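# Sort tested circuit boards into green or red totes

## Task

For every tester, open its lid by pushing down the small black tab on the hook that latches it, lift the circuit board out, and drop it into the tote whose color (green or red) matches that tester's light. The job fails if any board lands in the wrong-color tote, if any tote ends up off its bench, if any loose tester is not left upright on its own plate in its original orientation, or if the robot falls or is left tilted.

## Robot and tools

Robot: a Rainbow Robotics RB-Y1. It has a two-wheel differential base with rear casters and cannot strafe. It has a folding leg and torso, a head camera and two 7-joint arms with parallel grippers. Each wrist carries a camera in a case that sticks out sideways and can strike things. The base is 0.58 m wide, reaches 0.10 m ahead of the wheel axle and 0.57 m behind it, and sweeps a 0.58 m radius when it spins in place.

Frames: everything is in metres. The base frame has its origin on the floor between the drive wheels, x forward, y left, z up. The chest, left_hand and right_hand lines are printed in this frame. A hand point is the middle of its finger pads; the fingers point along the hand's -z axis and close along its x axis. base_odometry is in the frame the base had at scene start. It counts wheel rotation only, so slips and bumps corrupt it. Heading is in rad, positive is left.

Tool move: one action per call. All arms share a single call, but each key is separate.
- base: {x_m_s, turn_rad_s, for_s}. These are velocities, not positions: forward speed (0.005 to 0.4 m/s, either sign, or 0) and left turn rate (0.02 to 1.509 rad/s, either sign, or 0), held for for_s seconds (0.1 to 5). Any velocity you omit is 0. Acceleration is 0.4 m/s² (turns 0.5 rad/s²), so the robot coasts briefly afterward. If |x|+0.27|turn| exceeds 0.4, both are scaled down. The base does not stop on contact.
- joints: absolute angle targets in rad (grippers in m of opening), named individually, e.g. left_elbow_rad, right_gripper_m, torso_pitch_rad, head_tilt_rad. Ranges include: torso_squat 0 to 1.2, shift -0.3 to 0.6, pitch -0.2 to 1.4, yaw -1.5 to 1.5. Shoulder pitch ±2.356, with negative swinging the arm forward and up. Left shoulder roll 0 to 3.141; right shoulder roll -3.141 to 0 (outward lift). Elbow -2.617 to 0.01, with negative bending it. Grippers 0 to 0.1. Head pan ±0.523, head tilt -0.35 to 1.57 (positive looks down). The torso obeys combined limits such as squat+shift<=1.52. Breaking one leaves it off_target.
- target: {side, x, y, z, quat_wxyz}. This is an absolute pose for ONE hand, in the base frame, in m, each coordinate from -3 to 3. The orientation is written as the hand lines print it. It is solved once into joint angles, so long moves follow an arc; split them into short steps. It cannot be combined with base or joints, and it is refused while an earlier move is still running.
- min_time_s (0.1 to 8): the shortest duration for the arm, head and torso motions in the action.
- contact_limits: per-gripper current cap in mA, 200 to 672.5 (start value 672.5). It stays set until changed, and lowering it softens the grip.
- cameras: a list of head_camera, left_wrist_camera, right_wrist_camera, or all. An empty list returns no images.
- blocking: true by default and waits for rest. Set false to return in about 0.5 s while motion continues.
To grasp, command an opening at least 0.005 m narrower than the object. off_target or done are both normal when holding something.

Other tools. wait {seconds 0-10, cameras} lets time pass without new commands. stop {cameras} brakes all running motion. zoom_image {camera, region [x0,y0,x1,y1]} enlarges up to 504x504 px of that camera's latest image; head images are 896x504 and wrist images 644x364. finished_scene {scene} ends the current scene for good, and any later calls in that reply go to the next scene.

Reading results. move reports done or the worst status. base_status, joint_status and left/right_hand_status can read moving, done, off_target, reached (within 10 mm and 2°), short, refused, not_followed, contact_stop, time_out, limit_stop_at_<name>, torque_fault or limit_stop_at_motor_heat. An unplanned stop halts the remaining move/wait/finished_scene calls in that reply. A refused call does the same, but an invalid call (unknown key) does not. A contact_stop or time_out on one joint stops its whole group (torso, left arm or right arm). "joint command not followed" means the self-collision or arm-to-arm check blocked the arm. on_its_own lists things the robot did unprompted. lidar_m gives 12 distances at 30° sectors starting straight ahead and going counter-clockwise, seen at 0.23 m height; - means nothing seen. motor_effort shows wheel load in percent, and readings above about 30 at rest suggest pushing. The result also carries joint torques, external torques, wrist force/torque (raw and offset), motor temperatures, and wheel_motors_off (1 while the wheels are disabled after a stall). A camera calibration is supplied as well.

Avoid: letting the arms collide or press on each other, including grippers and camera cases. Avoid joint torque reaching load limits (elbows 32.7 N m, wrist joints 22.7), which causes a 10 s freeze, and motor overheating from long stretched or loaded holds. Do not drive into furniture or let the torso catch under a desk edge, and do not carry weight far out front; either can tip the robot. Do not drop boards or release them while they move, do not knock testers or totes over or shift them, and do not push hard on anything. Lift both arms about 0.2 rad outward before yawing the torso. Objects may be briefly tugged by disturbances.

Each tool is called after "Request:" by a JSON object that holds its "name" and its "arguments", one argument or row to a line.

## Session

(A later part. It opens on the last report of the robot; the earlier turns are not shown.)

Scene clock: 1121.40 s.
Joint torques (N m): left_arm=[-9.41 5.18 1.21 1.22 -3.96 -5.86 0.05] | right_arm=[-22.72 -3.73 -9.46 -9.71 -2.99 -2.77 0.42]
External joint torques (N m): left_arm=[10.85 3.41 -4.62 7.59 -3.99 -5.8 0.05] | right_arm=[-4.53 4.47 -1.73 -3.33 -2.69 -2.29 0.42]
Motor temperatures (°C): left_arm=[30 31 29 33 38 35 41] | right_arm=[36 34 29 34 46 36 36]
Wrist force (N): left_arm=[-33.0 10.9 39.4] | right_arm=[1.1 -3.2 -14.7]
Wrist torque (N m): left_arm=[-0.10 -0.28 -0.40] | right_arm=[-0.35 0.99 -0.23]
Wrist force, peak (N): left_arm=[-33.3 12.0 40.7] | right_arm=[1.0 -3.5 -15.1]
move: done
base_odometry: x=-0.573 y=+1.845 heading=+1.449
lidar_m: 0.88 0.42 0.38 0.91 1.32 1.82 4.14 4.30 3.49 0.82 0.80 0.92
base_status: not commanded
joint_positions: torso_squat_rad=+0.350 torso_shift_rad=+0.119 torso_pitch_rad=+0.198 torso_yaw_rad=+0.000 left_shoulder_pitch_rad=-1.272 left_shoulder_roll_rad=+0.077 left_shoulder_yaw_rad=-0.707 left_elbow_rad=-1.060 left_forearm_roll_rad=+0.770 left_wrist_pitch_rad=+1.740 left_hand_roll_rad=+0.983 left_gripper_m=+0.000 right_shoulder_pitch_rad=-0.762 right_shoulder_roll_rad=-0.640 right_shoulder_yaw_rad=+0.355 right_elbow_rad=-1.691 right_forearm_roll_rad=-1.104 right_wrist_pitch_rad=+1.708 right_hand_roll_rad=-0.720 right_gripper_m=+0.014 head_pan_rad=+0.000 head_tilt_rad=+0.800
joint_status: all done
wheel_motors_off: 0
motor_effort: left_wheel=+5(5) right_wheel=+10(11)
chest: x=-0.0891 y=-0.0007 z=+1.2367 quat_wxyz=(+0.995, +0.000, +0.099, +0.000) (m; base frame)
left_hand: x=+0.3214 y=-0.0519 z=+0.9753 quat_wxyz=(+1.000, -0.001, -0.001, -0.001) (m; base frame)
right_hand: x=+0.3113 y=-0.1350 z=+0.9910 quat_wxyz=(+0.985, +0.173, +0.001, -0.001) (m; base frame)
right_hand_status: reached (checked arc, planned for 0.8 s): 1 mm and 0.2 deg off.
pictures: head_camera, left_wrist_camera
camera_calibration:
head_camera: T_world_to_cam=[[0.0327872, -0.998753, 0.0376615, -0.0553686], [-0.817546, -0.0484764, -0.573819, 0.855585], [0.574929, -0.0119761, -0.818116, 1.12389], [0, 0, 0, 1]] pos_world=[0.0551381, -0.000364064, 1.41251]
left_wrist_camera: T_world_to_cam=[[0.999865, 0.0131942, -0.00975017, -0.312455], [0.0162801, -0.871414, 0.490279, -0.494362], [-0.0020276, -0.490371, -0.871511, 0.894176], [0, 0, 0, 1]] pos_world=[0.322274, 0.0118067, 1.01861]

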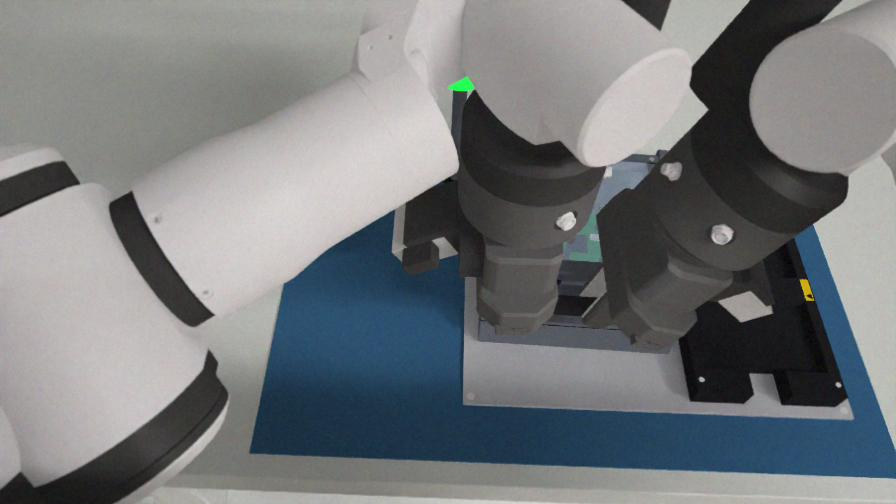

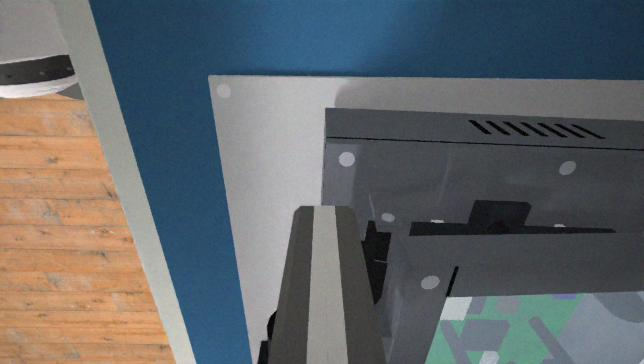

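Request:
{"name": "move", "arguments": {
  "target": {"side":"right","x":0.314,"y":-0.134,"z":1.01,"quat_wxyz":[0.985,0.174,0,0]},
  "cameras": []
}}

Request:
{"name": "move", "arguments": {
  "target": {"side":"right","x":0.323,"y":-0.134,"z":1.057,"quat_wxyz":[0.985,0.174,0,0]},
  "cameras": ["head_camera","right_wrist_camera","left_wrist_camera"]
}}

Scene clock: 1149.63 s.
Joint torques (N m): left_arm=[-9.87 5.34 1.07 1.12 -3.47 -4.64 0.06] | right_arm=[-21.26 -4.5 -9.52 -8.25 -2.04 -2.53 0.46]
External joint torques (N m): left_arm=[10.4 3.58 -4.76 7.49 -3.48 -4.58 0.06] | right_arm=[-2.75 3.85 -1.77 -2.09 -1.75 -2.04 0.46]
Motor temperatures (°C): left_arm=[29 31 29 33 39 36 41] | right_arm=[37 34 29 34 46 36 36]
Wrist force (N): left_arm=[-28.2 7.3 32.1] | right_arm=[0.7 -0.3 -12.3]
Wrist torque (N m): left_arm=[-0.16 -0.30 -0.38] | right_arm=[-0.36 1.13 -0.15]
Wrist force, peak (N): left_arm=[-35.3 12.6 42.3] | right_arm=[7.2 -3.0 -18.7]
move: done
base_odometry: x=-0.573 y=+1.845 heading=+1.449
lidar_m: 0.89 0.42 0.38 0.92 1.32 1.82 4.14 4.30 3.49 0.83 0.81 0.93
base_status: not commanded
joint_positions: torso_squat_rad=+0.350 torso_shift_rad=+0.119 torso_pitch_rad=+0.198 torso_yaw_rad=+0.000 left_shoulder_pitch_rad=-1.272 left_shoulder_roll_rad=+0.077 left_shoulder_yaw_rad=-0.707 left_elbow_rad=-1.060 left_forearm_roll_rad=+0.770 left_wrist_pitch_rad=+1.740 left_hand_roll_rad=+0.983 left_gripper_m=+0.000 right_shoulder_pitch_rad=-0.795 right_shoulder_roll_rad=-0.649 right_shoulder_yaw_rad=+0.339 right_elbow_rad=-1.702 right_forearm_roll_rad=-1.129 right_wrist_pitch_rad=+1.745 right_hand_roll_rad=-0.742 right_gripper_m=+0.014 head_pan_rad=+0.000 head_tilt_rad=+0.800
joint_status: all done
wheel_motors_off: 0
motor_effort: left_wheel=+4(6) right_wheel=+8(11)
chest: x=-0.0889 y=-0.0007 z=+1.2367 quat_wxyz=(+0.995, +0.000, +0.099, +0.000) (m; base frame)
left_hand: x=+0.3215 y=-0.0519 z=+0.9751 quat_wxyz=(+1.000, -0.001, -0.001, -0.001) (m; base frame)
right_hand: x=+0.3140 y=-0.1346 z=+1.0086 quat_wxyz=(+0.985, +0.173, +0.000, +0.000) (m; base frame)
right_hand_status: reached (checked arc, planned for 0.2 s): 1 mm and 0.1 deg off.
pictures: none
No camera images: "cameras" was empty.

Scene clock: 1149.93 s.
Joint torques (N m): left_arm=[-9.63 5.18 1.25 1.08 -3.42 -4.7 0.03] | right_arm=[-20.98 -4.68 -9.27 -8.29 -2.02 -2.6 0.52]
External joint torques (N m): left_arm=[10.63 3.41 -4.58 7.45 -3.45 -4.64 0.03] | right_arm=[-2.47 3.67 -1.48 -2.13 -1.73 -2.11 0.52]
Motor temperatures (°C): left_arm=[29 31 29 33 39 36 41] | right_arm=[37 34 29 34 46 36 36]
Wrist force (N): left_arm=[-27.0 7.7 30.9] | right_arm=[1.9 0.2 -15.0]
Wrist torque (N m): left_arm=[-0.13 -0.30 -0.37] | right_arm=[-0.33 1.09 -0.16]
Wrist force, peak (N): left_arm=[-28.0 8.2 32.2] | right_arm=[2.2 0.3 -15.1]
move: refused
base_odometry: x=-0.573 y=+1.845 heading=+1.449
lidar_m: 0.89 0.43 0.38 0.92 1.33 1.82 4.14 4.30 3.49 0.83 0.81 0.92
base_status: not commanded
joint_positions: torso_squat_rad=+0.350 torso_shift_rad=+0.119 torso_pitch_rad=+0.198 torso_yaw_rad=+0.000 left_shoulder_pitch_rad=-1.272 left_shoulder_roll_rad=+0.077 left_shoulder_yaw_rad=-0.707 left_elbow_rad=-1.060 left_forearm_roll_rad=+0.770 left_wrist_pitch_rad=+1.740 left_hand_roll_rad=+0.983 left_gripper_m=+0.000 right_shoulder_pitch_rad=-0.795 right_shoulder_roll_rad=-0.649 right_shoulder_yaw_rad=+0.339 right_elbow_rad=-1.702 right_forearm_roll_rad=-1.129 right_wrist_pitch_rad=+1.745 right_hand_roll_rad=-0.742 right_gripper_m=+0.014 head_pan_rad=+0.000 head_tilt_rad=+0.800
joint_status: not commanded
wheel_motors_off: 0
motor_effort: left_wheel=+4(5) right_wheel=+8(9)
chest: x=-0.0889 y=-0.0007 z=+1.2367 quat_wxyz=(+0.995, +0.000, +0.099, +0.000) (m; base frame)
left_hand: x=+0.3215 y=-0.0519 z=+0.9751 quat_wxyz=(+1.000, -0.001, -0.001, -0.001) (m; base frame)
right_hand: x=+0.3140 y=-0.1346 z=+1.0086 quat_wxyz=(+0.985, +0.173, +0.000, +0.000) (m; base frame)
right_hand_status: refused: the posture found for that pose stands 19 mm from the other arm (limit 20 mm). Nothing moved. The solve starts from where the arm stands: from another posture it may find a clear one.
pictures: head_camera, left_wrist_camera, right_wrist_camera
camera_calibration:
head_camera: T_world_to_cam=[[0.0328227, -0.998751, 0.0376644, -0.0553515], [-0.8177, -0.0485039, -0.573597, 0.855418], [0.574708, -0.0119712, -0.818271, 1.12396], [0, 0, 0, 1]] pos_world=[0.0553464, -0.000336129, 1.41245]
left_wrist_camera: T_world_to_cam=[[0.999864, 0.0132513, -0.00983184, -0.312503], [0.0163703, -0.871323, 0.490436, -0.494472], [-0.00206781, -0.49053, -0.871422, 0.89395], [0, 0, 0, 1]] pos_world=[0.322404, 0.0118056, 1.01844]
right_wrist_camera: T_world_to_cam=[[-0.999646, 0.0252593, -0.00834923, 0.328174], [0.0114189, 0.690855, 0.722903, -0.606533], [0.0240281, 0.722552, -0.690899, 0.858284], [0, 0, 0, 1]] pos_world=[0.314361, -0.209417, 1.03419]

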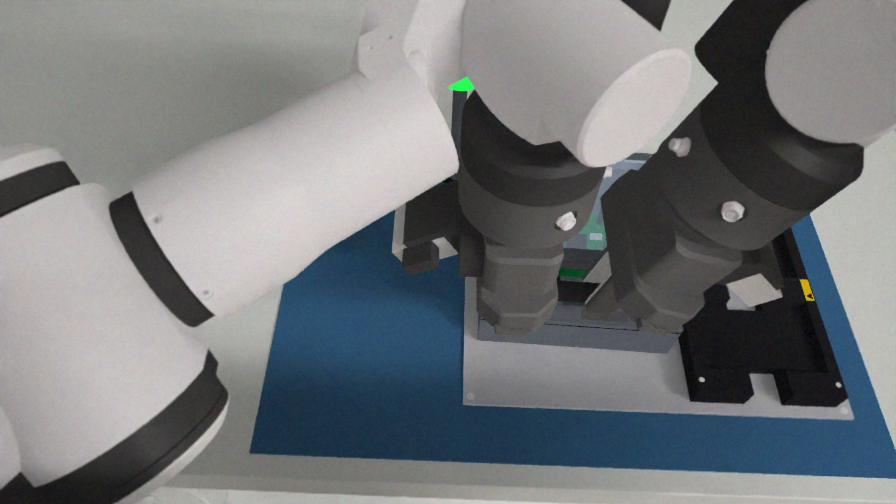

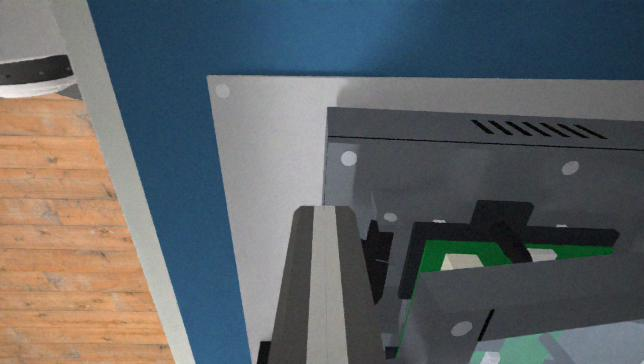

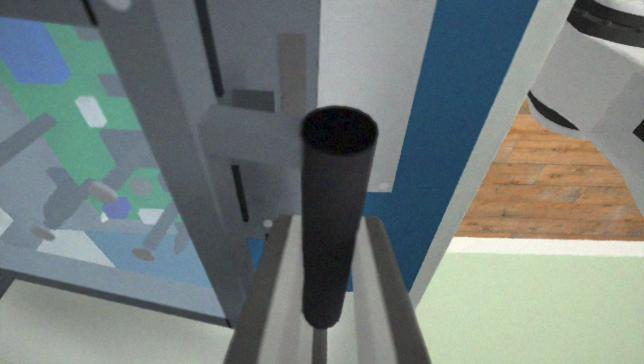

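Request:
{"name": "move", "arguments": {
  "target": {"side":"left","x":0.317,"y":-0.045,"z":1.0,"quat_wxyz":[1,0,0,0]},
  "cameras": []
}}

Request:
{"name": "move", "arguments": {
  "target": {"side":"left","x":0.26,"y":0.03,"z":1.06,"quat_wxyz":[0.92,0,-0.39,0]},
  "cameras": []
}}

Request:
{"name": "move", "arguments": {
  "target": {"side":"right","x":0.323,"y":-0.134,"z":1.057,"quat_wxyz":[0.985,0.174,0,0]},
  "cameras": []
}}

Request:
{"name": "move", "arguments": {
  "target": {"side":"left","x":0.25,"y":-0.03,"z":1.0,"quat_wxyz":[0.766,0,-0.643,0]},
  "cameras": ["head_camera","right_wrist_camera","left_wrist_camera"]
}}

Scene clock: 1159.90 s.
Joint torques (N m): left_arm=[-18.5 3.06 6.63 -5.41 0.24 -0.12 0.26] | right_arm=[-20.97 -4.86 -9.26 -7.05 -0.49 -2.64 0.6]
External joint torques (N m): left_arm=[1.71 1.03 0.42 0.81 0.2 -0.07 0.26] | right_arm=[-2.49 3.49 -1.48 -0.87 -0.2 -2.15 0.59]
Motor temperatures (°C): left_arm=[29 31 29 33 39 36 41] | right_arm=[37 34 29 34 45 36 36]
Wrist force (N): left_arm=[-2.5 0.3 -10.7] | right_arm=[-3.0 3.7 -12.8]
Wrist torque (N m): left_arm=[-0.06 -0.51 -0.24] | right_arm=[-0.17 1.14 -0.14]
Wrist force, peak (N): left_arm=[-27.8 7.9 31.4] | right_arm=[0.4 5.0 -17.4]
move: done
base_odometry: x=-0.573 y=+1.845 heading=+1.449
lidar_m: 0.89 0.43 0.38 0.92 1.32 1.83 4.14 4.30 3.48 0.83 0.82 0.92
base_status: not commanded
joint_positions: torso_squat_rad=+0.350 torso_shift_rad=+0.120 torso_pitch_rad=+0.200 torso_yaw_rad=+0.000 left_shoulder_pitch_rad=-1.277 left_shoulder_roll_rad=+0.113 left_shoulder_yaw_rad=-0.683 left_elbow_rad=-1.162 left_forearm_roll_rad=+0.796 left_wrist_pitch_rad=+1.826 left_hand_roll_rad=+1.020 left_gripper_m=+0.000 right_shoulder_pitch_rad=-0.795 right_shoulder_roll_rad=-0.649 right_shoulder_yaw_rad=+0.339 right_elbow_rad=-1.702 right_forearm_roll_rad=-1.129 right_wrist_pitch_rad=+1.745 right_hand_roll_rad=-0.742 right_gripper_m=+0.014 head_pan_rad=+0.000 head_tilt_rad=+0.800
joint_status: all done
wheel_motors_off: 0
motor_effort: left_wheel=+4(4) right_wheel=+7(10)
chest: x=-0.0880 y=-0.0008 z=+1.2366 quat_wxyz=(+0.995, +0.000, +0.100, +0.000) (m; base frame)
left_hand: x=+0.3175 y=-0.0452 z=+0.9993 quat_wxyz=(+1.000, +0.000, +0.001, +0.000) (m; base frame)
left_hand_status: reached (checked arc, planned for 0.4 s): 1 mm and 0.1 deg off.
right_hand: x=+0.3145 y=-0.1345 z=+1.0080 quat_wxyz=(+0.985, +0.173, +0.001, +0.000) (m; base frame)
pictures: none
No camera images: "cameras" was empty.

Scene clock: 1160.20 s.
Joint torques (N m): left_arm=[-18.72 3.28 6.63 -5.51 0.2 -0.1 0.24] | right_arm=[-20.79 -5 -9.51 -7.01 -0.48 -2.66 0.55]
External joint torques (N m): left_arm=[1.5 1.25 0.42 0.7 0.16 -0.04 0.24] | right_arm=[-2.3 3.35 -1.73 -0.84 -0.19 -2.17 0.54]
Motor temperatures (°C): left_arm=[29 31 29 33 39 36 41] | right_arm=[37 34 29 34 45 36 36]
Wrist force (N): left_arm=[-2.6 0.2 -10.9] | right_arm=[-3.0 4.9 -13.0]
Wrist torque (N m): left_arm=[-0.06 -0.52 -0.22] | right_arm=[-0.16 1.14 -0.12]
Wrist force, peak (N): left_arm=[-2.7 0.4 -11.1] | right_arm=[-3.3 5.3 -12.9]
move: refused
base_odometry: x=-0.573 y=+1.845 heading=+1.449
lidar_m: 0.89 0.42 0.38 0.92 1.32 1.82 4.14 4.30 3.49 0.83 0.81 0.92
base_status: not commanded
joint_positions: torso_squat_rad=+0.350 torso_shift_rad=+0.120 torso_pitch_rad=+0.200 torso_yaw_rad=+0.000 left_shoulder_pitch_rad=-1.277 left_shoulder_roll_rad=+0.113 left_shoulder_yaw_rad=-0.683 left_elbow_rad=-1.162 left_forearm_roll_rad=+0.796 left_wrist_pitch_rad=+1.826 left_hand_roll_rad=+1.020 left_gripper_m=+0.000 right_shoulder_pitch_rad=-0.795 right_shoulder_roll_rad=-0.649 right_shoulder_yaw_rad=+0.339 right_elbow_rad=-1.702 right_forearm_roll_rad=-1.129 right_wrist_pitch_rad=+1.745 right_hand_roll_rad=-0.742 right_gripper_m=+0.014 head_pan_rad=+0.000 head_tilt_rad=+0.800
joint_status: not commanded
wheel_motors_off: 0
motor_effort: left_wheel=+2(4) right_wheel=+6(8)
chest: x=-0.0880 y=-0.0008 z=+1.2366 quat_wxyz=(+0.995, +0.000, +0.100, +0.000) (m; base frame)
left_hand: x=+0.3175 y=-0.0452 z=+0.9993 quat_wxyz=(+1.000, +0.000, +0.001, +0.000) (m; base frame)
left_hand_status: refused: the posture found for that pose stands 13 mm from the torso (limit 20 mm). Nothing moved. The solve starts from where the arm stands: from another posture it may find a clear one.
right_hand: x=+0.3145 y=-0.1345 z=+1.0080 quat_wxyz=(+0.985, +0.173, +0.001, +0.000) (m; base frame)
pictures: none
No camera images: "cameras" was empty.

not run: a stop that you did not command came earlier in this reply.

not run: a stop that you did not command came earlier in this reply.

Request:
{"name": "move", "arguments": {
  "target": {"side":"left","x":0.31,"y":0.06,"z":1.06,"quat_wxyz":[0.96,0,-0.28,0]},
  "cameras": []
}}

Request:
{"name": "move", "arguments": {
  "target": {"side":"right","x":0.323,"y":-0.134,"z":1.057,"quat_wxyz":[0.985,0.174,0,0]},
  "cameras": []
}}

Request:
{"name": "move", "arguments": {
  "target": {"side":"left","x":0.285,"y":0.03,"z":1.02,"quat_wxyz":[0.766,0,-0.643,0]},
  "cameras": ["head_camera","right_wrist_camera","left_wrist_camera"]
}}

Scene clock: 1167.07 s.
Joint torques (N m): left_arm=[-14.87 3.98 8.34 -3.58 -0.71 -0.33 -0.16] | right_arm=[-20.91 -5.38 -9.25 -7.02 -0.76 -2.78 0.51]
External joint torques (N m): left_arm=[1.28 0.02 -0.62 0.13 0.26 -0.13 -0.13] | right_arm=[-2.43 2.97 -1.48 -0.85 -0.47 -2.29 0.51]
Motor temperatures (°C): left_arm=[29 31 29 33 38 35 41] | right_arm=[37 34 29 34 45 36 36]
Wrist force (N): left_arm=[-5.9 0.4 -9.8] | right_arm=[-3.0 3.7 -14.0]
Wrist torque (N m): left_arm=[-0.07 -0.69 -0.24] | right_arm=[-0.19 1.07 -0.13]
Wrist force, peak (N): left_arm=[-7.1 1.5 -10.4] | right_arm=[-1.8 6.2 -15.5]
move: done
base_odometry: x=-0.573 y=+1.845 heading=+1.449
lidar_m: 0.89 0.42 0.38 0.92 1.33 1.81 4.14 4.31 3.49 0.83 0.80 0.92
base_status: not commanded
joint_positions: torso_squat_rad=+0.350 torso_shift_rad=+0.120 torso_pitch_rad=+0.200 torso_yaw_rad=+0.000 left_shoulder_pitch_rad=-1.122 left_shoulder_roll_rad=+0.652 left_shoulder_yaw_rad=-0.929 left_elbow_rad=-2.145 left_forearm_roll_rad=+0.606 left_wrist_pitch_rad=+1.821 left_hand_roll_rad=+1.421 left_gripper_m=+0.000 right_shoulder_pitch_rad=-0.795 right_shoulder_roll_rad=-0.649 right_shoulder_yaw_rad=+0.339 right_elbow_rad=-1.702 right_forearm_roll_rad=-1.129 right_wrist_pitch_rad=+1.745 right_hand_roll_rad=-0.742 right_gripper_m=+0.014 head_pan_rad=+0.000 head_tilt_rad=+0.800
joint_status: all done
wheel_motors_off: 0
motor_effort: left_wheel=+2(4) right_wheel=+6(8)
chest: x=-0.0880 y=-0.0008 z=+1.2366 quat_wxyz=(+0.995, +0.000, +0.100, +0.000) (m; base frame)
left_hand: x=+0.3100 y=+0.0599 z=+1.0601 quat_wxyz=(+0.960, +0.000, -0.280, +0.000) (m; base frame)
left_hand_status: reached (checked arc, planned for 1.3 s): 0 mm and 0.0 deg off.
right_hand: x=+0.3145 y=-0.1345 z=+1.0080 quat_wxyz=(+0.985, +0.173, +0.001, +0.000) (m; base frame)
pictures: none
No camera images: "cameras" was empty.

Scene clock: 1168.00 s.
Joint torques (N m): left_arm=[-14.91 4.33 8.28 -3.42 -0.75 -0.25 -0.13] | right_arm=[-18.95 -7.45 -8.97 -6.61 -1.24 -1.04 0.36]
External joint torques (N m): left_arm=[1.23 0.38 -0.68 0.28 0.23 -0.06 -0.1] | right_arm=[0.5 1.29 -1.13 -1.05 -0.94 -0.52 0.36]
Motor temperatures (°C): left_arm=[29 31 29 33 38 35 41] | right_arm=[37 34 29 34 45 36 36]
Wrist force (N): left_arm=[-5.9 0.4 -9.9] | right_arm=[4.6 5.9 -18.2]
Wrist torque (N m): left_arm=[-0.07 -0.70 -0.25] | right_arm=[-0.04 1.12 0.21]
Wrist force, peak (N): left_arm=[-6.0 0.8 -10.5] | right_arm=[11.5 6.0 -20.6]
move: done
base_odometry: x=-0.573 y=+1.845 heading=+1.449
lidar_m: 0.88 0.42 0.39 0.92 1.32 1.81 4.14 4.30 3.49 0.86 0.80 0.92
base_status: not commanded
joint_positions: torso_squat_rad=+0.350 torso_shift_rad=+0.120 torso_pitch_rad=+0.200 torso_yaw_rad=+0.000 left_shoulder_pitch_rad=-1.122 left_shoulder_roll_rad=+0.652 left_shoulder_yaw_rad=-0.929 left_elbow_rad=-2.145 left_forearm_roll_rad=+0.606 left_wrist_pitch_rad=+1.821 left_hand_roll_rad=+1.421 left_gripper_m=+0.000 right_shoulder_pitch_rad=-0.898 right_shoulder_roll_rad=-0.667 right_shoulder_yaw_rad=+0.295 right_elbow_rad=-1.703 right_forearm_roll_rad=-1.198 right_wrist_pitch_rad=+1.841 right_hand_roll_rad=-0.798 right_gripper_m=+0.014 head_pan_rad=+0.000 head_tilt_rad=+0.800
joint_status: all done
wheel_motors_off: 0
motor_effort: left_wheel=+1(3) right_wheel=+2(8)
chest: x=-0.0877 y=-0.0008 z=+1.2366 quat_wxyz=(+0.995, +0.000, +0.100, +0.000) (m; base frame)
left_hand: x=+0.3102 y=+0.0600 z=+1.0599 quat_wxyz=(+0.960, +0.000, -0.280, +0.000) (m; base frame)
right_hand: x=+0.3232 y=-0.1341 z=+1.0566 quat_wxyz=(+0.985, +0.174, +0.000, +0.000) (m; base frame)
right_hand_status: reached (checked arc, planned for 0.4 s): 0 mm and 0.1 deg off.
pictures: none
No camera images: "cameras" was empty.

Scene clock: 1169.47 s.
Joint torques (N m): left_arm=[-11.74 0.01 7.14 -4.24 -1.22 0.72 -0.29] | right_arm=[-19.38 -7.55 -9.05 -6.58 -1.32 -0.95 0.4]
External joint torques (N m): left_arm=[0.54 -0.56 0.26 1.42 0.56 0.26 -0.23] | right_arm=[0.08 1.19 -1.21 -1.02 -1.05 -0.43 0.4]
Motor temperatures (°C): left_arm=[29 31 29 33 38 35 41] | right_arm=[37 34 29 33 45 36 36]
Wrist force (N): left_arm=[-9.1 0.5 -6.0] | right_arm=[5.9 5.2 -18.3]
Wrist torque (N m): left_arm=[-0.03 -0.88 -0.18] | right_arm=[-0.06 1.09 0.20]
Wrist force, peak (N): left_arm=[-6.6 1.2 -9.8] | right_arm=[6.1 6.3 -20.4]
move: done
base_odometry: x=-0.573 y=+1.845 heading=+1.449
lidar_m: 0.88 0.43 0.39 0.92 1.32 1.82 4.14 4.30 3.50 0.86 0.81 0.92
base_status: not commanded
joint_positions: torso_squat_rad=+0.350 torso_shift_rad=+0.120 torso_pitch_rad=+0.200 torso_yaw_rad=+0.000 left_shoulder_pitch_rad=-0.998 left_shoulder_roll_rad=+0.451 left_shoulder_yaw_rad=-1.666 left_elbow_rad=-1.985 left_forearm_roll_rad=-0.639 left_wrist_pitch_rad=+1.887 left_hand_roll_rad=+1.814 left_gripper_m=+0.000 right_shoulder_pitch_rad=-0.898 right_shoulder_roll_rad=-0.667 right_shoulder_yaw_rad=+0.295 right_elbow_rad=-1.703 right_forearm_roll_rad=-1.198 right_wrist_pitch_rad=+1.841 right_hand_roll_rad=-0.798 right_gripper_m=+0.014 head_pan_rad=+0.000 head_tilt_rad=+0.800
joint_status: all done
wheel_motors_off: 0
motor_effort: left_wheel=+0(2) right_wheel=+2(4)
chest: x=-0.0877 y=-0.0008 z=+1.2366 quat_wxyz=(+0.995, +0.000, +0.100, +0.000) (m; base frame)
left_hand: x=+0.2850 y=+0.0300 z=+1.0200 quat_wxyz=(+0.766, +0.000, -0.643, +0.000) (m; base frame)
left_hand_status: reached (checked arc, planned for 1.1 s): 0 mm and 0.0 deg off.
right_hand: x=+0.3232 y=-0.1341 z=+1.0566 quat_wxyz=(+0.985, +0.174, +0.000, +0.000) (m; base frame)
pictures: head_camera, left_wrist_camera, right_wrist_camera
camera_calibration:
head_camera: T_world_to_cam=[[0.0329763, -0.998755, 0.0374379, -0.0551684], [-0.818834, -0.0484762, -0.571979, 0.854228], [0.573082, -0.0117936, -0.819413, 1.12441], [0, 0, 0, 1]] pos_world=[0.05691, -0.000429021, 1.41203]
left_wrist_camera: T_world_to_cam=[[0.185458, 0.0154913, 0.98253, -1.05689], [-0.477847, -0.872271, 0.103949, 0.0905863], [0.858643, -0.488777, -0.154367, -0.00354619], [0, 0, 0, 1]] pos_world=[0.24234, 0.0936552, 1.02846]
right_wrist_camera: T_world_to_cam=[[-0.999649, 0.0251228, -0.008364, 0.337779], [0.0112829, 0.689922, 0.723796, -0.642683], [0.0239543, 0.723448, -0.689963, 0.889999], [0, 0, 0, 1]] pos_world=[0.323593, -0.208954, 1.08206]

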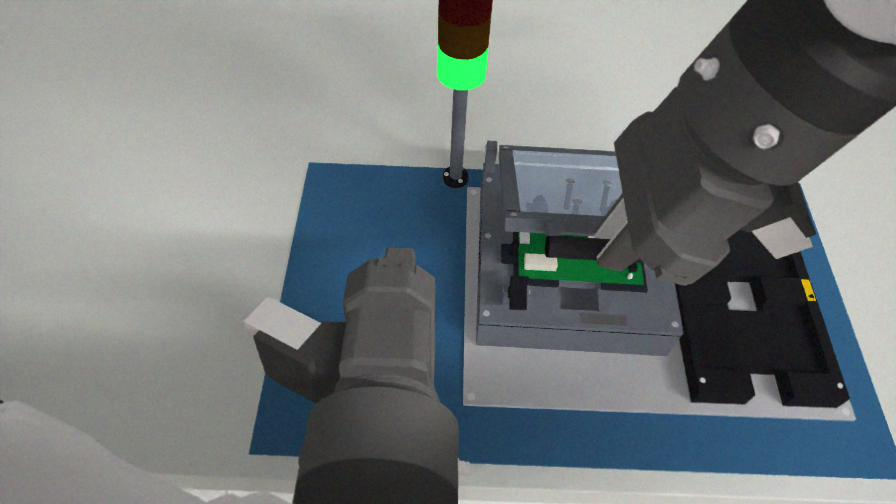

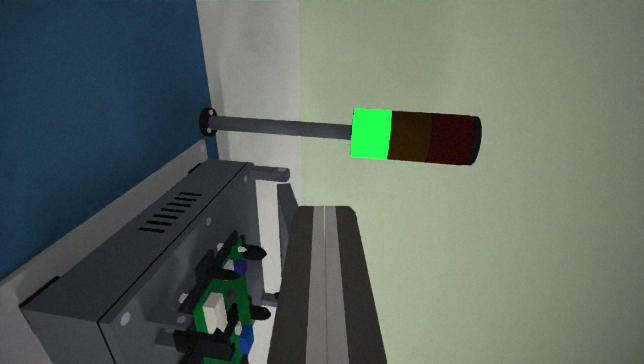

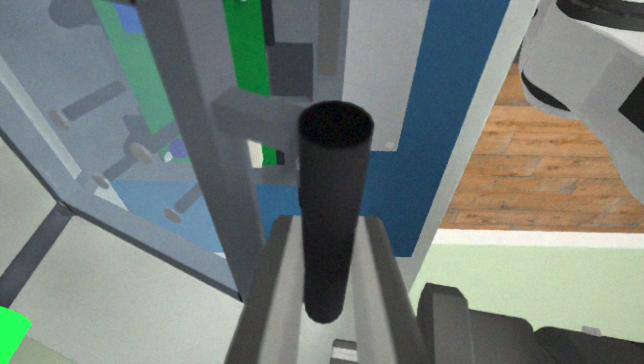

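Lid well open. Insert left.

Request:
{"name": "move", "arguments": {
  "target": {"side":"left","x":0.275,"y":-0.042,"z":1.0,"quat_wxyz":[0.766,0,-0.643,0]},
  "cameras": []
}}

Request:
{"name": "move", "arguments": {
  "target": {"side":"left","x":0.332,"y":-0.047,"z":0.998,"quat_wxyz":[0.766,0,-0.643,0]},
  "cameras": []
}}

Request:
{"name": "move", "arguments": {
  "target": {"side":"left","x":0.332,"y":-0.047,"z":1.02,"quat_wxyz":[0.766,0,-0.643,0]},
  "cameras": ["head_camera","right_wrist_camera","left_wrist_camera"]
}}

Scene clock: 1188.47 s.
Joint torques (N m): left_arm=[-11.06 -2.6 7.18 -4.43 -1.32 0.45 -0.31] | right_arm=[-19.25 -7.33 -8.79 -6.29 -1.31 -0.49 0.4]
External joint torques (N m): left_arm=[0.85 0.33 0.48 1.15 0.47 -0.01 -0.25] | right_arm=[0.21 1.41 -0.95 -0.73 -1.04 0.03 0.4]
Motor temperatures (°C): left_arm=[29 31 29 33 38 35 41] | right_arm=[36 34 29 33 45 36 36]
Wrist force (N): left_arm=[-9.1 0.5 -5.4] | right_arm=[6.4 6.3 -17.7]
Wrist torque (N m): left_arm=[-0.03 -0.88 -0.17] | right_arm=[-0.05 1.07 0.20]
Wrist force, peak (N): left_arm=[-10.9 0.6 -4.8] | right_arm=[8.0 7.3 -20.0]
move: done
base_odometry: x=-0.573 y=+1.845 heading=+1.449
lidar_m: 0.89 0.42 0.38 0.92 1.32 1.82 4.14 4.30 3.48 0.86 0.81 0.93
base_status: not commanded
joint_positions: torso_squat_rad=+0.350 torso_shift_rad=+0.120 torso_pitch_rad=+0.200 torso_yaw_rad=+0.000 left_shoulder_pitch_rad=-0.986 left_shoulder_roll_rad=+0.181 left_shoulder_yaw_rad=-1.651 left_elbow_rad=-1.701 left_forearm_roll_rad=-0.624 left_wrist_pitch_rad=+1.869 left_hand_roll_rad=+1.813 left_gripper_m=+0.000 right_shoulder_pitch_rad=-0.898 right_shoulder_roll_rad=-0.667 right_shoulder_yaw_rad=+0.295 right_elbow_rad=-1.703 right_forearm_roll_rad=-1.198 right_wrist_pitch_rad=+1.841 right_hand_roll_rad=-0.798 right_gripper_m=+0.014 head_pan_rad=+0.000 head_tilt_rad=+0.800
joint_status: all done
wheel_motors_off: 0
motor_effort: left_wheel=+1(2) right_wheel=+2(4)
chest: x=-0.0877 y=-0.0008 z=+1.2366 quat_wxyz=(+0.995, +0.000, +0.100, +0.000) (m; base frame)
left_hand: x=+0.2749 y=-0.0420 z=+1.0001 quat_wxyz=(+0.766, +0.000, -0.643, +0.000) (m; base frame)
left_hand_status: reached (checked arc, planned for 0.6 s): 0 mm and 0.0 deg off.
right_hand: x=+0.3232 y=-0.1341 z=+1.0566 quat_wxyz=(+0.985, +0.174, +0.000, +0.000) (m; base frame)
pictures: none
No camera images: "cameras" was empty.

Scene clock: 1189.27 s.
Joint torques (N m): left_arm=[-16.8 -0.91 8.79 -4.24 -3.33 0.93 0.16] | right_arm=[-18.5 -7.44 -7.88 -5.85 -1.16 -0.37 0.35]
External joint torques (N m): left_arm=[-2.66 0.87 1.56 0.68 -1.5 0.4 0.22] | right_arm=[0.96 1.3 -0.05 -0.28 -0.89 0.15 0.35]
Motor temperatures (°C): left_arm=[29 31 29 33 38 35 41] | right_arm=[36 34 29 33 45 36 36]
Wrist force (N): left_arm=[-17.8 1.8 -3.8] | right_arm=[7.1 8.1 -13.0]
Wrist torque (N m): left_arm=[0.02 -0.68 -0.25] | right_arm=[0.03 1.00 0.16]
Wrist force, peak (N): left_arm=[-19.9 2.6 -3.0] | right_arm=[8.4 6.2 -20.5]
move: done
base_odometry: x=-0.573 y=+1.845 heading=+1.449
lidar_m: 0.89 0.43 0.38 0.91 1.32 1.81 4.13 4.30 3.49 0.86 0.80 0.93
base_status: not commanded
joint_positions: torso_squat_rad=+0.350 torso_shift_rad=+0.120 torso_pitch_rad=+0.200 torso_yaw_rad=+0.000 left_shoulder_pitch_rad=-1.050 left_shoulder_roll_rad=+0.193 left_shoulder_yaw_rad=-1.573 left_elbow_rad=-1.554 left_forearm_roll_rad=-0.548 left_wrist_pitch_rad=+1.699 left_hand_roll_rad=+1.850 left_gripper_m=+0.000 right_shoulder_pitch_rad=-0.898 right_shoulder_roll_rad=-0.667 right_shoulder_yaw_rad=+0.295 right_elbow_rad=-1.703 right_forearm_roll_rad=-1.198 right_wrist_pitch_rad=+1.841 right_hand_roll_rad=-0.798 right_gripper_m=+0.014 head_pan_rad=+0.000 head_tilt_rad=+0.800
joint_status: all done
wheel_motors_off: 0
motor_effort: left_wheel=+1(3) right_wheel=+2(4)
chest: x=-0.0877 y=-0.0008 z=+1.2366 quat_wxyz=(+0.995, +0.000, +0.100, +0.000) (m; base frame)
left_hand: x=+0.3317 y=-0.0470 z=+0.9975 quat_wxyz=(+0.766, +0.000, -0.642, +0.000) (m; base frame)
left_hand_status: reached (checked arc, planned for 0.4 s): 1 mm and 0.1 deg off.
right_hand: x=+0.3233 y=-0.1341 z=+1.0568 quat_wxyz=(+0.985, +0.174, +0.000, +0.000) (m; base frame)
pictures: none
No camera images: "cameras" was empty.

Scene clock: 1189.93 s.
Joint torques (N m): left_arm=[-30.72 1.18 18.85 -5.82 -10.22 3.18 0.29] | right_arm=[-6.03 -2.74 3.11 -1.93 -1.56 3.48 0.6]
External joint torques (N m): left_arm=[-16.45 2.63 11.3 -0.81 -8.36 2.75 0.34] | right_arm=[13.46 6.03 10.95 3.62 -1.29 4.01 0.6]
Motor temperatures (°C): left_arm=[29 31 29 33 38 35 41] | right_arm=[36 34 29 33 45 36 36]
Wrist force (N): left_arm=[-47.2 -1.0 -1.6] | right_arm=[13.7 15.3 14.7]
Wrist torque (N m): left_arm=[-0.08 0.16 -0.51] | right_arm=[0.74 -0.27 -0.45]
Wrist force, peak (N): left_arm=[-58.3 -1.2 -6.0] | right_arm=[14.9 19.7 25.8]
move: done
base_odometry: x=-0.573 y=+1.845 heading=+1.449
lidar_m: 0.88 0.42 0.38 0.92 1.33 1.82 4.14 4.30 3.49 0.86 0.81 0.92
base_status: not commanded
joint_positions: torso_squat_rad=+0.350 torso_shift_rad=+0.120 torso_pitch_rad=+0.200 torso_yaw_rad=+0.000 left_shoulder_pitch_rad=-1.073 left_shoulder_roll_rad=+0.217 left_shoulder_yaw_rad=-1.544 left_elbow_rad=-1.637 left_forearm_roll_rad=-0.528 left_wrist_pitch_rad=+1.736 left_hand_roll_rad=+1.796 left_gripper_m=+0.000 right_shoulder_pitch_rad=-0.901 right_shoulder_roll_rad=-0.668 right_shoulder_yaw_rad=+0.292 right_elbow_rad=-1.704 right_forearm_roll_rad=-1.198 right_wrist_pitch_rad=+1.840 right_hand_roll_rad=-0.798 right_gripper_m=+0.015 head_pan_rad=+0.000 head_tilt_rad=+0.800
joint_status: all done
wheel_motors_off: 0
motor_effort: left_wheel=+1(2) right_wheel=+3(4)
chest: x=-0.0877 y=-0.0008 z=+1.2366 quat_wxyz=(+0.995, +0.000, +0.100, +0.000) (m; base frame)
left_hand: x=+0.3305 y=-0.0467 z=+1.0172 quat_wxyz=(+0.768, +0.001, -0.640, -0.001) (m; base frame)
left_hand_status: reached (checked arc, planned for 0.3 s): 3 mm and 0.4 deg off.
right_hand: x=+0.3247 y=-0.1341 z=+1.0590 quat_wxyz=(+0.985, +0.175, -0.003, +0.000) (m; base frame)
pictures: head_camera, left_wrist_camera, right_wrist_camera
camera_calibration:
head_camera: T_world_to_cam=[[0.032892, -0.998757, 0.0374577, -0.0552073], [-0.818847, -0.0484183, -0.571966, 0.854206], [0.573069, -0.011859, -0.819421, 1.12443], [0, 0, 0, 1]] pos_world=[0.0569071, -0.000444932, 1.41202]
left_wrist_camera: T_world_to_cam=[[0.191724, 0.0126544, 0.981367, -1.06234], [-0.477823, -0.872207, 0.104596, 0.0450162], [0.857279, -0.488974, -0.161176, -0.0732135], [0, 0, 0, 1]] pos_world=[0.28795, 0.0169073, 1.02604]
right_wrist_camera: T_world_to_cam=[[-0.999546, 0.0261626, -0.0149145, 0.346347], [0.00719814, 0.688447, 0.72525, -0.644837], [0.0292423, 0.724814, -0.688324, 0.888276], [0, 0, 0, 1]] pos_world=[0.324856, -0.20896, 1.08425]

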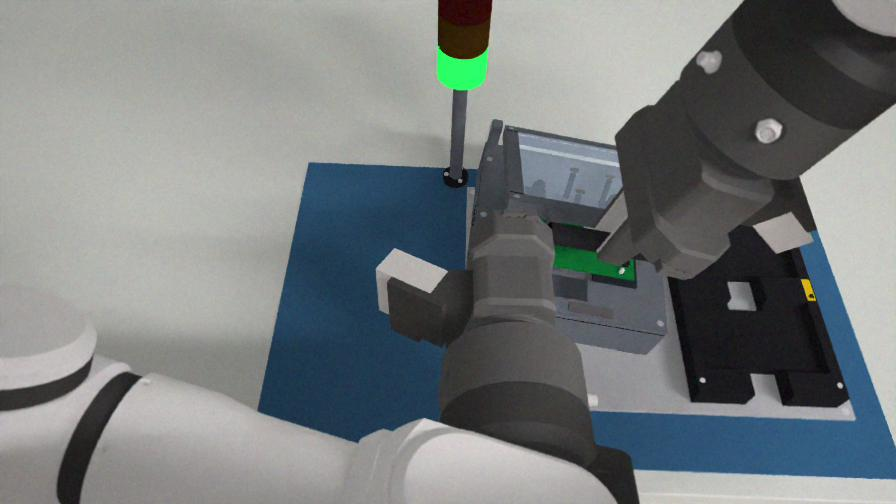

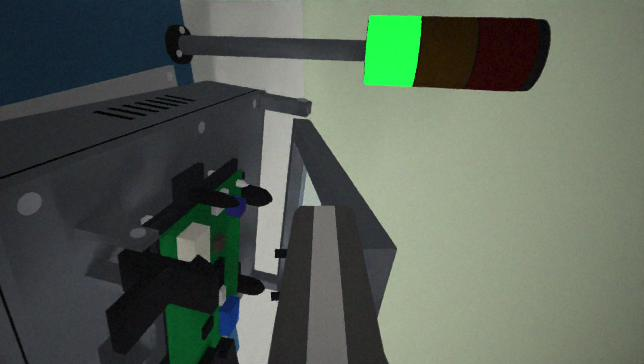

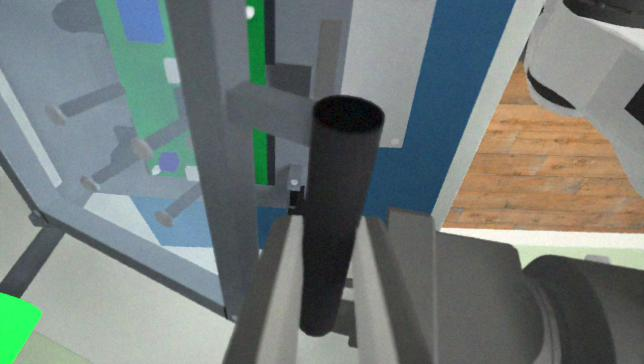

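Request:
{"name": "move", "arguments": {
  "target": {"side":"left","x":0.332,"y":-0.047,"z":1.009,"quat_wxyz":[0.766,0,-0.643,0]},
  "cameras": []
}}

Request:
{"name": "move", "arguments": {
  "joints": {"right_gripper_m":0.06},
  "cameras": []
}}

Request:
{"name": "move", "arguments": {
  "target": {"side":"right","x":0.296,"y":-0.16,"z":1.12,"quat_wxyz":[0.985,0.174,0,0]},
  "cameras": []
}}

Request:
{"name": "move", "arguments": {
  "target": {"side":"right","x":0.25,"y":-0.24,"z":1.16,"quat_wxyz":[0.985,0.174,0,0]},
  "cameras": ["head_camera","left_wrist_camera"]
}}

Scene clock: 1195.90 s.
Joint torques (N m): left_arm=[-22.27 -1.81 12.09 -4.15 -5.94 0.98 0.26] | right_arm=[-10.93 -5.49 -1.91 -3.42 -1.48 2.05 0.68]
External joint torques (N m): left_arm=[-8.06 -0.22 4.69 0.83 -4.1 0.51 0.32] | right_arm=[8.54 3.26 5.93 2.13 -1.21 2.57 0.68]
Motor temperatures (°C): left_arm=[30 31 30 33 39 35 41] | right_arm=[36 34 29 33 45 36 36]
Wrist force (N): left_arm=[-28.6 3.2 0.0] | right_arm=[10.6 11.9 -1.4]
Wrist torque (N m): left_arm=[-0.02 -0.34 -0.34] | right_arm=[0.32 0.42 0.02]
Wrist force, peak (N): left_arm=[-47.0 -0.5 -1.7] | right_arm=[14.0 15.7 14.8]
move: done
base_odometry: x=-0.573 y=+1.845 heading=+1.449
lidar_m: 0.89 0.42 0.39 0.91 1.32 1.83 4.15 4.30 3.48 0.86 0.81 0.92
base_status: not commanded
joint_positions: torso_squat_rad=+0.350 torso_shift_rad=+0.120 torso_pitch_rad=+0.200 torso_yaw_rad=+0.000 left_shoulder_pitch_rad=-1.062 left_shoulder_roll_rad=+0.208 left_shoulder_yaw_rad=-1.558 left_elbow_rad=-1.600 left_forearm_roll_rad=-0.538 left_wrist_pitch_rad=+1.718 left_hand_roll_rad=+1.821 left_gripper_m=+0.000 right_shoulder_pitch_rad=-0.900 right_shoulder_roll_rad=-0.668 right_shoulder_yaw_rad=+0.293 right_elbow_rad=-1.704 right_forearm_roll_rad=-1.198 right_wrist_pitch_rad=+1.840 right_hand_roll_rad=-0.798 right_gripper_m=+0.014 head_pan_rad=+0.000 head_tilt_rad=+0.800
joint_status: all done
wheel_motors_off: 0
motor_effort: left_wheel=+1(2) right_wheel=+2(3)
chest: x=-0.0878 y=-0.0007 z=+1.2366 quat_wxyz=(+0.995, +0.000, +0.100, +0.000) (m; base frame)
left_hand: x=+0.3311 y=-0.0463 z=+1.0079 quat_wxyz=(+0.767, +0.000, -0.641, -0.001) (m; base frame)
left_hand_status: reached (checked arc, planned for 0.2 s): 2 mm and 0.2 deg off.
right_hand: x=+0.3241 y=-0.1338 z=+1.0581 quat_wxyz=(+0.985, +0.174, -0.002, +0.000) (m; base frame)
pictures: none
No camera images: "cameras" was empty.

Scene clock: 1196.90 s.
Joint torques (N m): left_arm=[-14.43 -1.75 8.57 -4.39 -1.77 0.64 0.27] | right_arm=[-17.31 -7.44 -7.73 -3.38 2.06 -2.85 0.37]
External joint torques (N m): left_arm=[-0.2 -0.19 1.15 0.58 0.08 0.17 0.32] | right_arm=[2.15 1.3 0.11 2.18 2.31 -2.33 0.36]
Motor temperatures (°C): left_arm=[30 31 30 33 39 35 41] | right_arm=[36 34 29 33 45 36 36]
Wrist force (N): left_arm=[-9.2 1.6 -6.0] | right_arm=[-12.8 10.4 -4.5]
Wrist torque (N m): left_arm=[-0.14 -0.90 -0.22] | right_arm=[0.07 1.01 0.44]
Wrist force, peak (N): left_arm=[-28.3 3.7 0.7] | right_arm=[-15.1 10.8 -2.5]
move: done
base_odometry: x=-0.573 y=+1.845 heading=+1.449
lidar_m: 0.89 0.43 0.38 0.91 1.32 1.82 4.14 4.31 3.49 0.82 0.80 0.93
base_status: not commanded
joint_positions: torso_squat_rad=+0.350 torso_shift_rad=+0.120 torso_pitch_rad=+0.200 torso_yaw_rad=+0.000 left_shoulder_pitch_rad=-1.064 left_shoulder_roll_rad=+0.208 left_shoulder_yaw_rad=-1.557 left_elbow_rad=-1.600 left_forearm_roll_rad=-0.539 left_wrist_pitch_rad=+1.718 left_hand_roll_rad=+1.821 left_gripper_m=+0.000 right_shoulder_pitch_rad=-0.898 right_shoulder_roll_rad=-0.667 right_shoulder_yaw_rad=+0.295 right_elbow_rad=-1.704 right_forearm_roll_rad=-1.199 right_wrist_pitch_rad=+1.841 right_hand_roll_rad=-0.798 right_gripper_m=+0.060 head_pan_rad=+0.000 head_tilt_rad=+0.800
joint_status: all done
wheel_motors_off: 0
motor_effort: left_wheel=+2(3) right_wheel=+4(5)
chest: x=-0.0881 y=-0.0007 z=+1.2366 quat_wxyz=(+0.995, +0.000, +0.100, +0.000) (m; base frame)
left_hand: x=+0.3314 y=-0.0467 z=+1.0094 quat_wxyz=(+0.766, +0.000, -0.643, +0.000) (m; base frame)
right_hand: x=+0.3228 y=-0.1339 z=+1.0573 quat_wxyz=(+0.985, +0.174, +0.000, +0.000) (m; base frame)
pictures: none
No camera images: "cameras" was empty.

Scene clock: 1197.73 s.
Joint torques (N m): left_arm=[-13.9 -1.73 8.14 -4.39 -1.62 0.64 0.17] | right_arm=[-16.63 -9.08 -8.1 -3.15 -0.11 -0.7 0.1]
External joint torques (N m): left_arm=[0.33 -0.16 0.72 0.58 0.23 0.17 0.22] | right_arm=[1.77 0.98 0.28 0.64 0.1 -0.12 0.1]
Motor temperatures (°C): left_arm=[30 31 30 33 39 35 41] | right_arm=[36 34 29 33 45 36 36]
Wrist force (N): left_arm=[-9.5 1.5 -6.1] | right_arm=[2.2 8.4 -12.7]
Wrist torque (N m): left_arm=[-0.13 -0.93 -0.21] | right_arm=[0.10 0.86 0.50]
Wrist force, peak (N): left_arm=[-9.8 1.6 -6.3] | right_arm=[-13.1 10.0 -4.6]
move: done
base_odometry: x=-0.573 y=+1.845 heading=+1.449
lidar_m: 0.89 0.42 0.38 0.91 1.33 1.83 4.14 4.30 3.50 0.86 0.81 0.93
base_status: not commanded
joint_positions: torso_squat_rad=+0.350 torso_shift_rad=+0.120 torso_pitch_rad=+0.200 torso_yaw_rad=+0.000 left_shoulder_pitch_rad=-1.064 left_shoulder_roll_rad=+0.208 left_shoulder_yaw_rad=-1.557 left_elbow_rad=-1.600 left_forearm_roll_rad=-0.539 left_wrist_pitch_rad=+1.718 left_hand_roll_rad=+1.821 left_gripper_m=+0.000 right_shoulder_pitch_rad=-0.936 right_shoulder_roll_rad=-0.826 right_shoulder_yaw_rad=+0.232 right_elbow_rad=-1.853 right_forearm_roll_rad=-1.415 right_wrist_pitch_rad=+1.919 right_hand_roll_rad=-0.930 right_gripper_m=+0.060 head_pan_rad=+0.000 head_tilt_rad=+0.800
joint_status: all done
wheel_motors_off: 0
motor_effort: left_wheel=+1(4) right_wheel=+3(6)
chest: x=-0.0879 y=-0.0007 z=+1.2366 quat_wxyz=(+0.995, +0.000, +0.100, +0.000) (m; base frame)
left_hand: x=+0.3316 y=-0.0467 z=+1.0093 quat_wxyz=(+0.766, +0.000, -0.643, +0.000) (m; base frame)
right_hand: x=+0.2963 y=-0.1601 z=+1.1200 quat_wxyz=(+0.985, +0.174, +0.000, +0.000) (m; base frame)
right_hand_status: reached (checked arc, planned for 0.5 s): 0 mm and 0.0 deg off.
pictures: none
No camera images: "cameras" was empty.

Scene clock: 1199.03 s.
Joint torques (N m): left_arm=[-13.98 -1.56 8.36 -4.31 -1.57 0.7 0.22] | right_arm=[-12.67 -12.35 -8.92 -1.69 -0.22 -0.76 0.27]
External joint torques (N m): left_arm=[0.26 0.01 0.94 0.65 0.28 0.23 0.28] | right_arm=[1.86 1.12 0.13 -0.11 0.01 -0.21 0.27]
Motor temperatures (°C): left_arm=[30 31 30 33 39 35 41] | right_arm=[36 34 29 33 45 36 36]
Wrist force (N): left_arm=[-9.4 1.7 -6.0] | right_arm=[2.5 8.8 -12.7]
Wrist torque (N m): left_arm=[-0.14 -0.92 -0.21] | right_arm=[0.04 0.87 0.49]
Wrist force, peak (N): left_arm=[-10.1 1.7 -5.9] | right_arm=[2.6 8.6 -13.6]
move: done
base_odometry: x=-0.573 y=+1.845 heading=+1.449
lidar_m: 0.88 0.42 0.39 0.92 1.32 1.82 4.14 4.30 3.48 0.86 0.80 0.93
base_status: not commanded
joint_positions: torso_squat_rad=+0.350 torso_shift_rad=+0.120 torso_pitch_rad=+0.200 torso_yaw_rad=+0.000 left_shoulder_pitch_rad=-1.064 left_shoulder_roll_rad=+0.208 left_shoulder_yaw_rad=-1.557 left_elbow_rad=-1.600 left_forearm_roll_rad=-0.539 left_wrist_pitch_rad=+1.718 left_hand_roll_rad=+1.821 left_gripper_m=+0.000 right_shoulder_pitch_rad=-0.765 right_shoulder_roll_rad=-1.157 right_shoulder_yaw_rad=+0.055 right_elbow_rad=-1.988 right_forearm_roll_rad=-1.709 right_wrist_pitch_rad=+1.882 right_hand_roll_rad=-0.877 right_gripper_m=+0.060 head_pan_rad=+0.000 head_tilt_rad=+0.800
joint_status: all done
wheel_motors_off: 0
motor_effort: left_wheel=+1(3) right_wheel=+3(5)
chest: x=-0.0879 y=-0.0007 z=+1.2366 quat_wxyz=(+0.995, +0.000, +0.100, +0.000) (m; base frame)
left_hand: x=+0.3316 y=-0.0467 z=+1.0093 quat_wxyz=(+0.766, +0.000, -0.643, +0.000) (m; base frame)
right_hand: x=+0.2502 y=-0.2398 z=+1.1601 quat_wxyz=(+0.985, +0.173, +0.000, +0.000) (m; base frame)
right_hand_status: reached (checked arc, planned for 0.7 s): 0 mm and 0.1 deg off.
pictures: head_camera, left_wrist_camera
camera_calibration:
head_camera: T_world_to_cam=[[0.0329567, -0.998752, 0.0375201, -0.0552228], [-0.81868, -0.0485104, -0.572197, 0.85439], [0.573303, -0.0118592, -0.819258, 1.12435], [0, 0, 0, 1]] pos_world=[0.0567005, -0.000373199, 1.41208]
left_wrist_camera: T_world_to_cam=[[0.186047, 0.0147191, 0.982431, -1.05391], [-0.478243, -0.872092, 0.103633, 0.0475335], [0.858295, -0.489121, -0.155211, -0.0818145], [0, 0, 0, 1]] pos_world=[0.28903, 0.016949, 1.01777]

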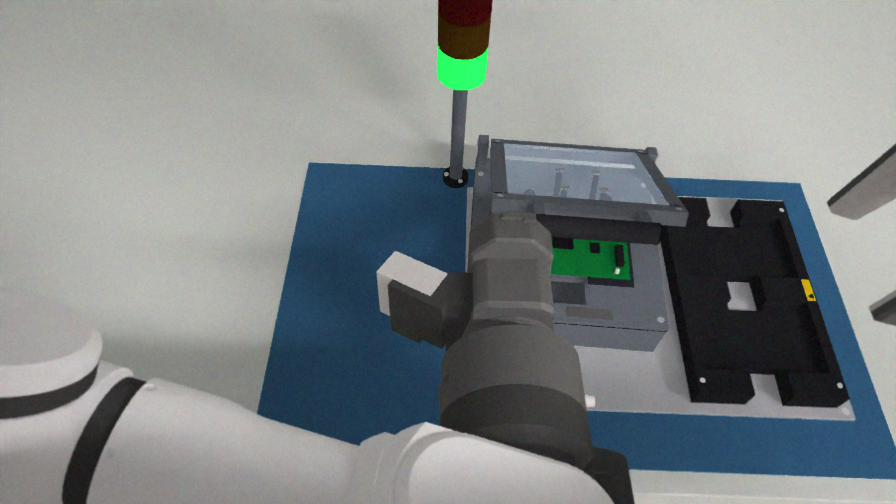

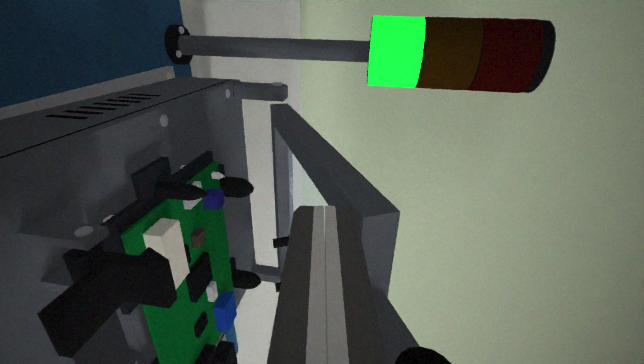

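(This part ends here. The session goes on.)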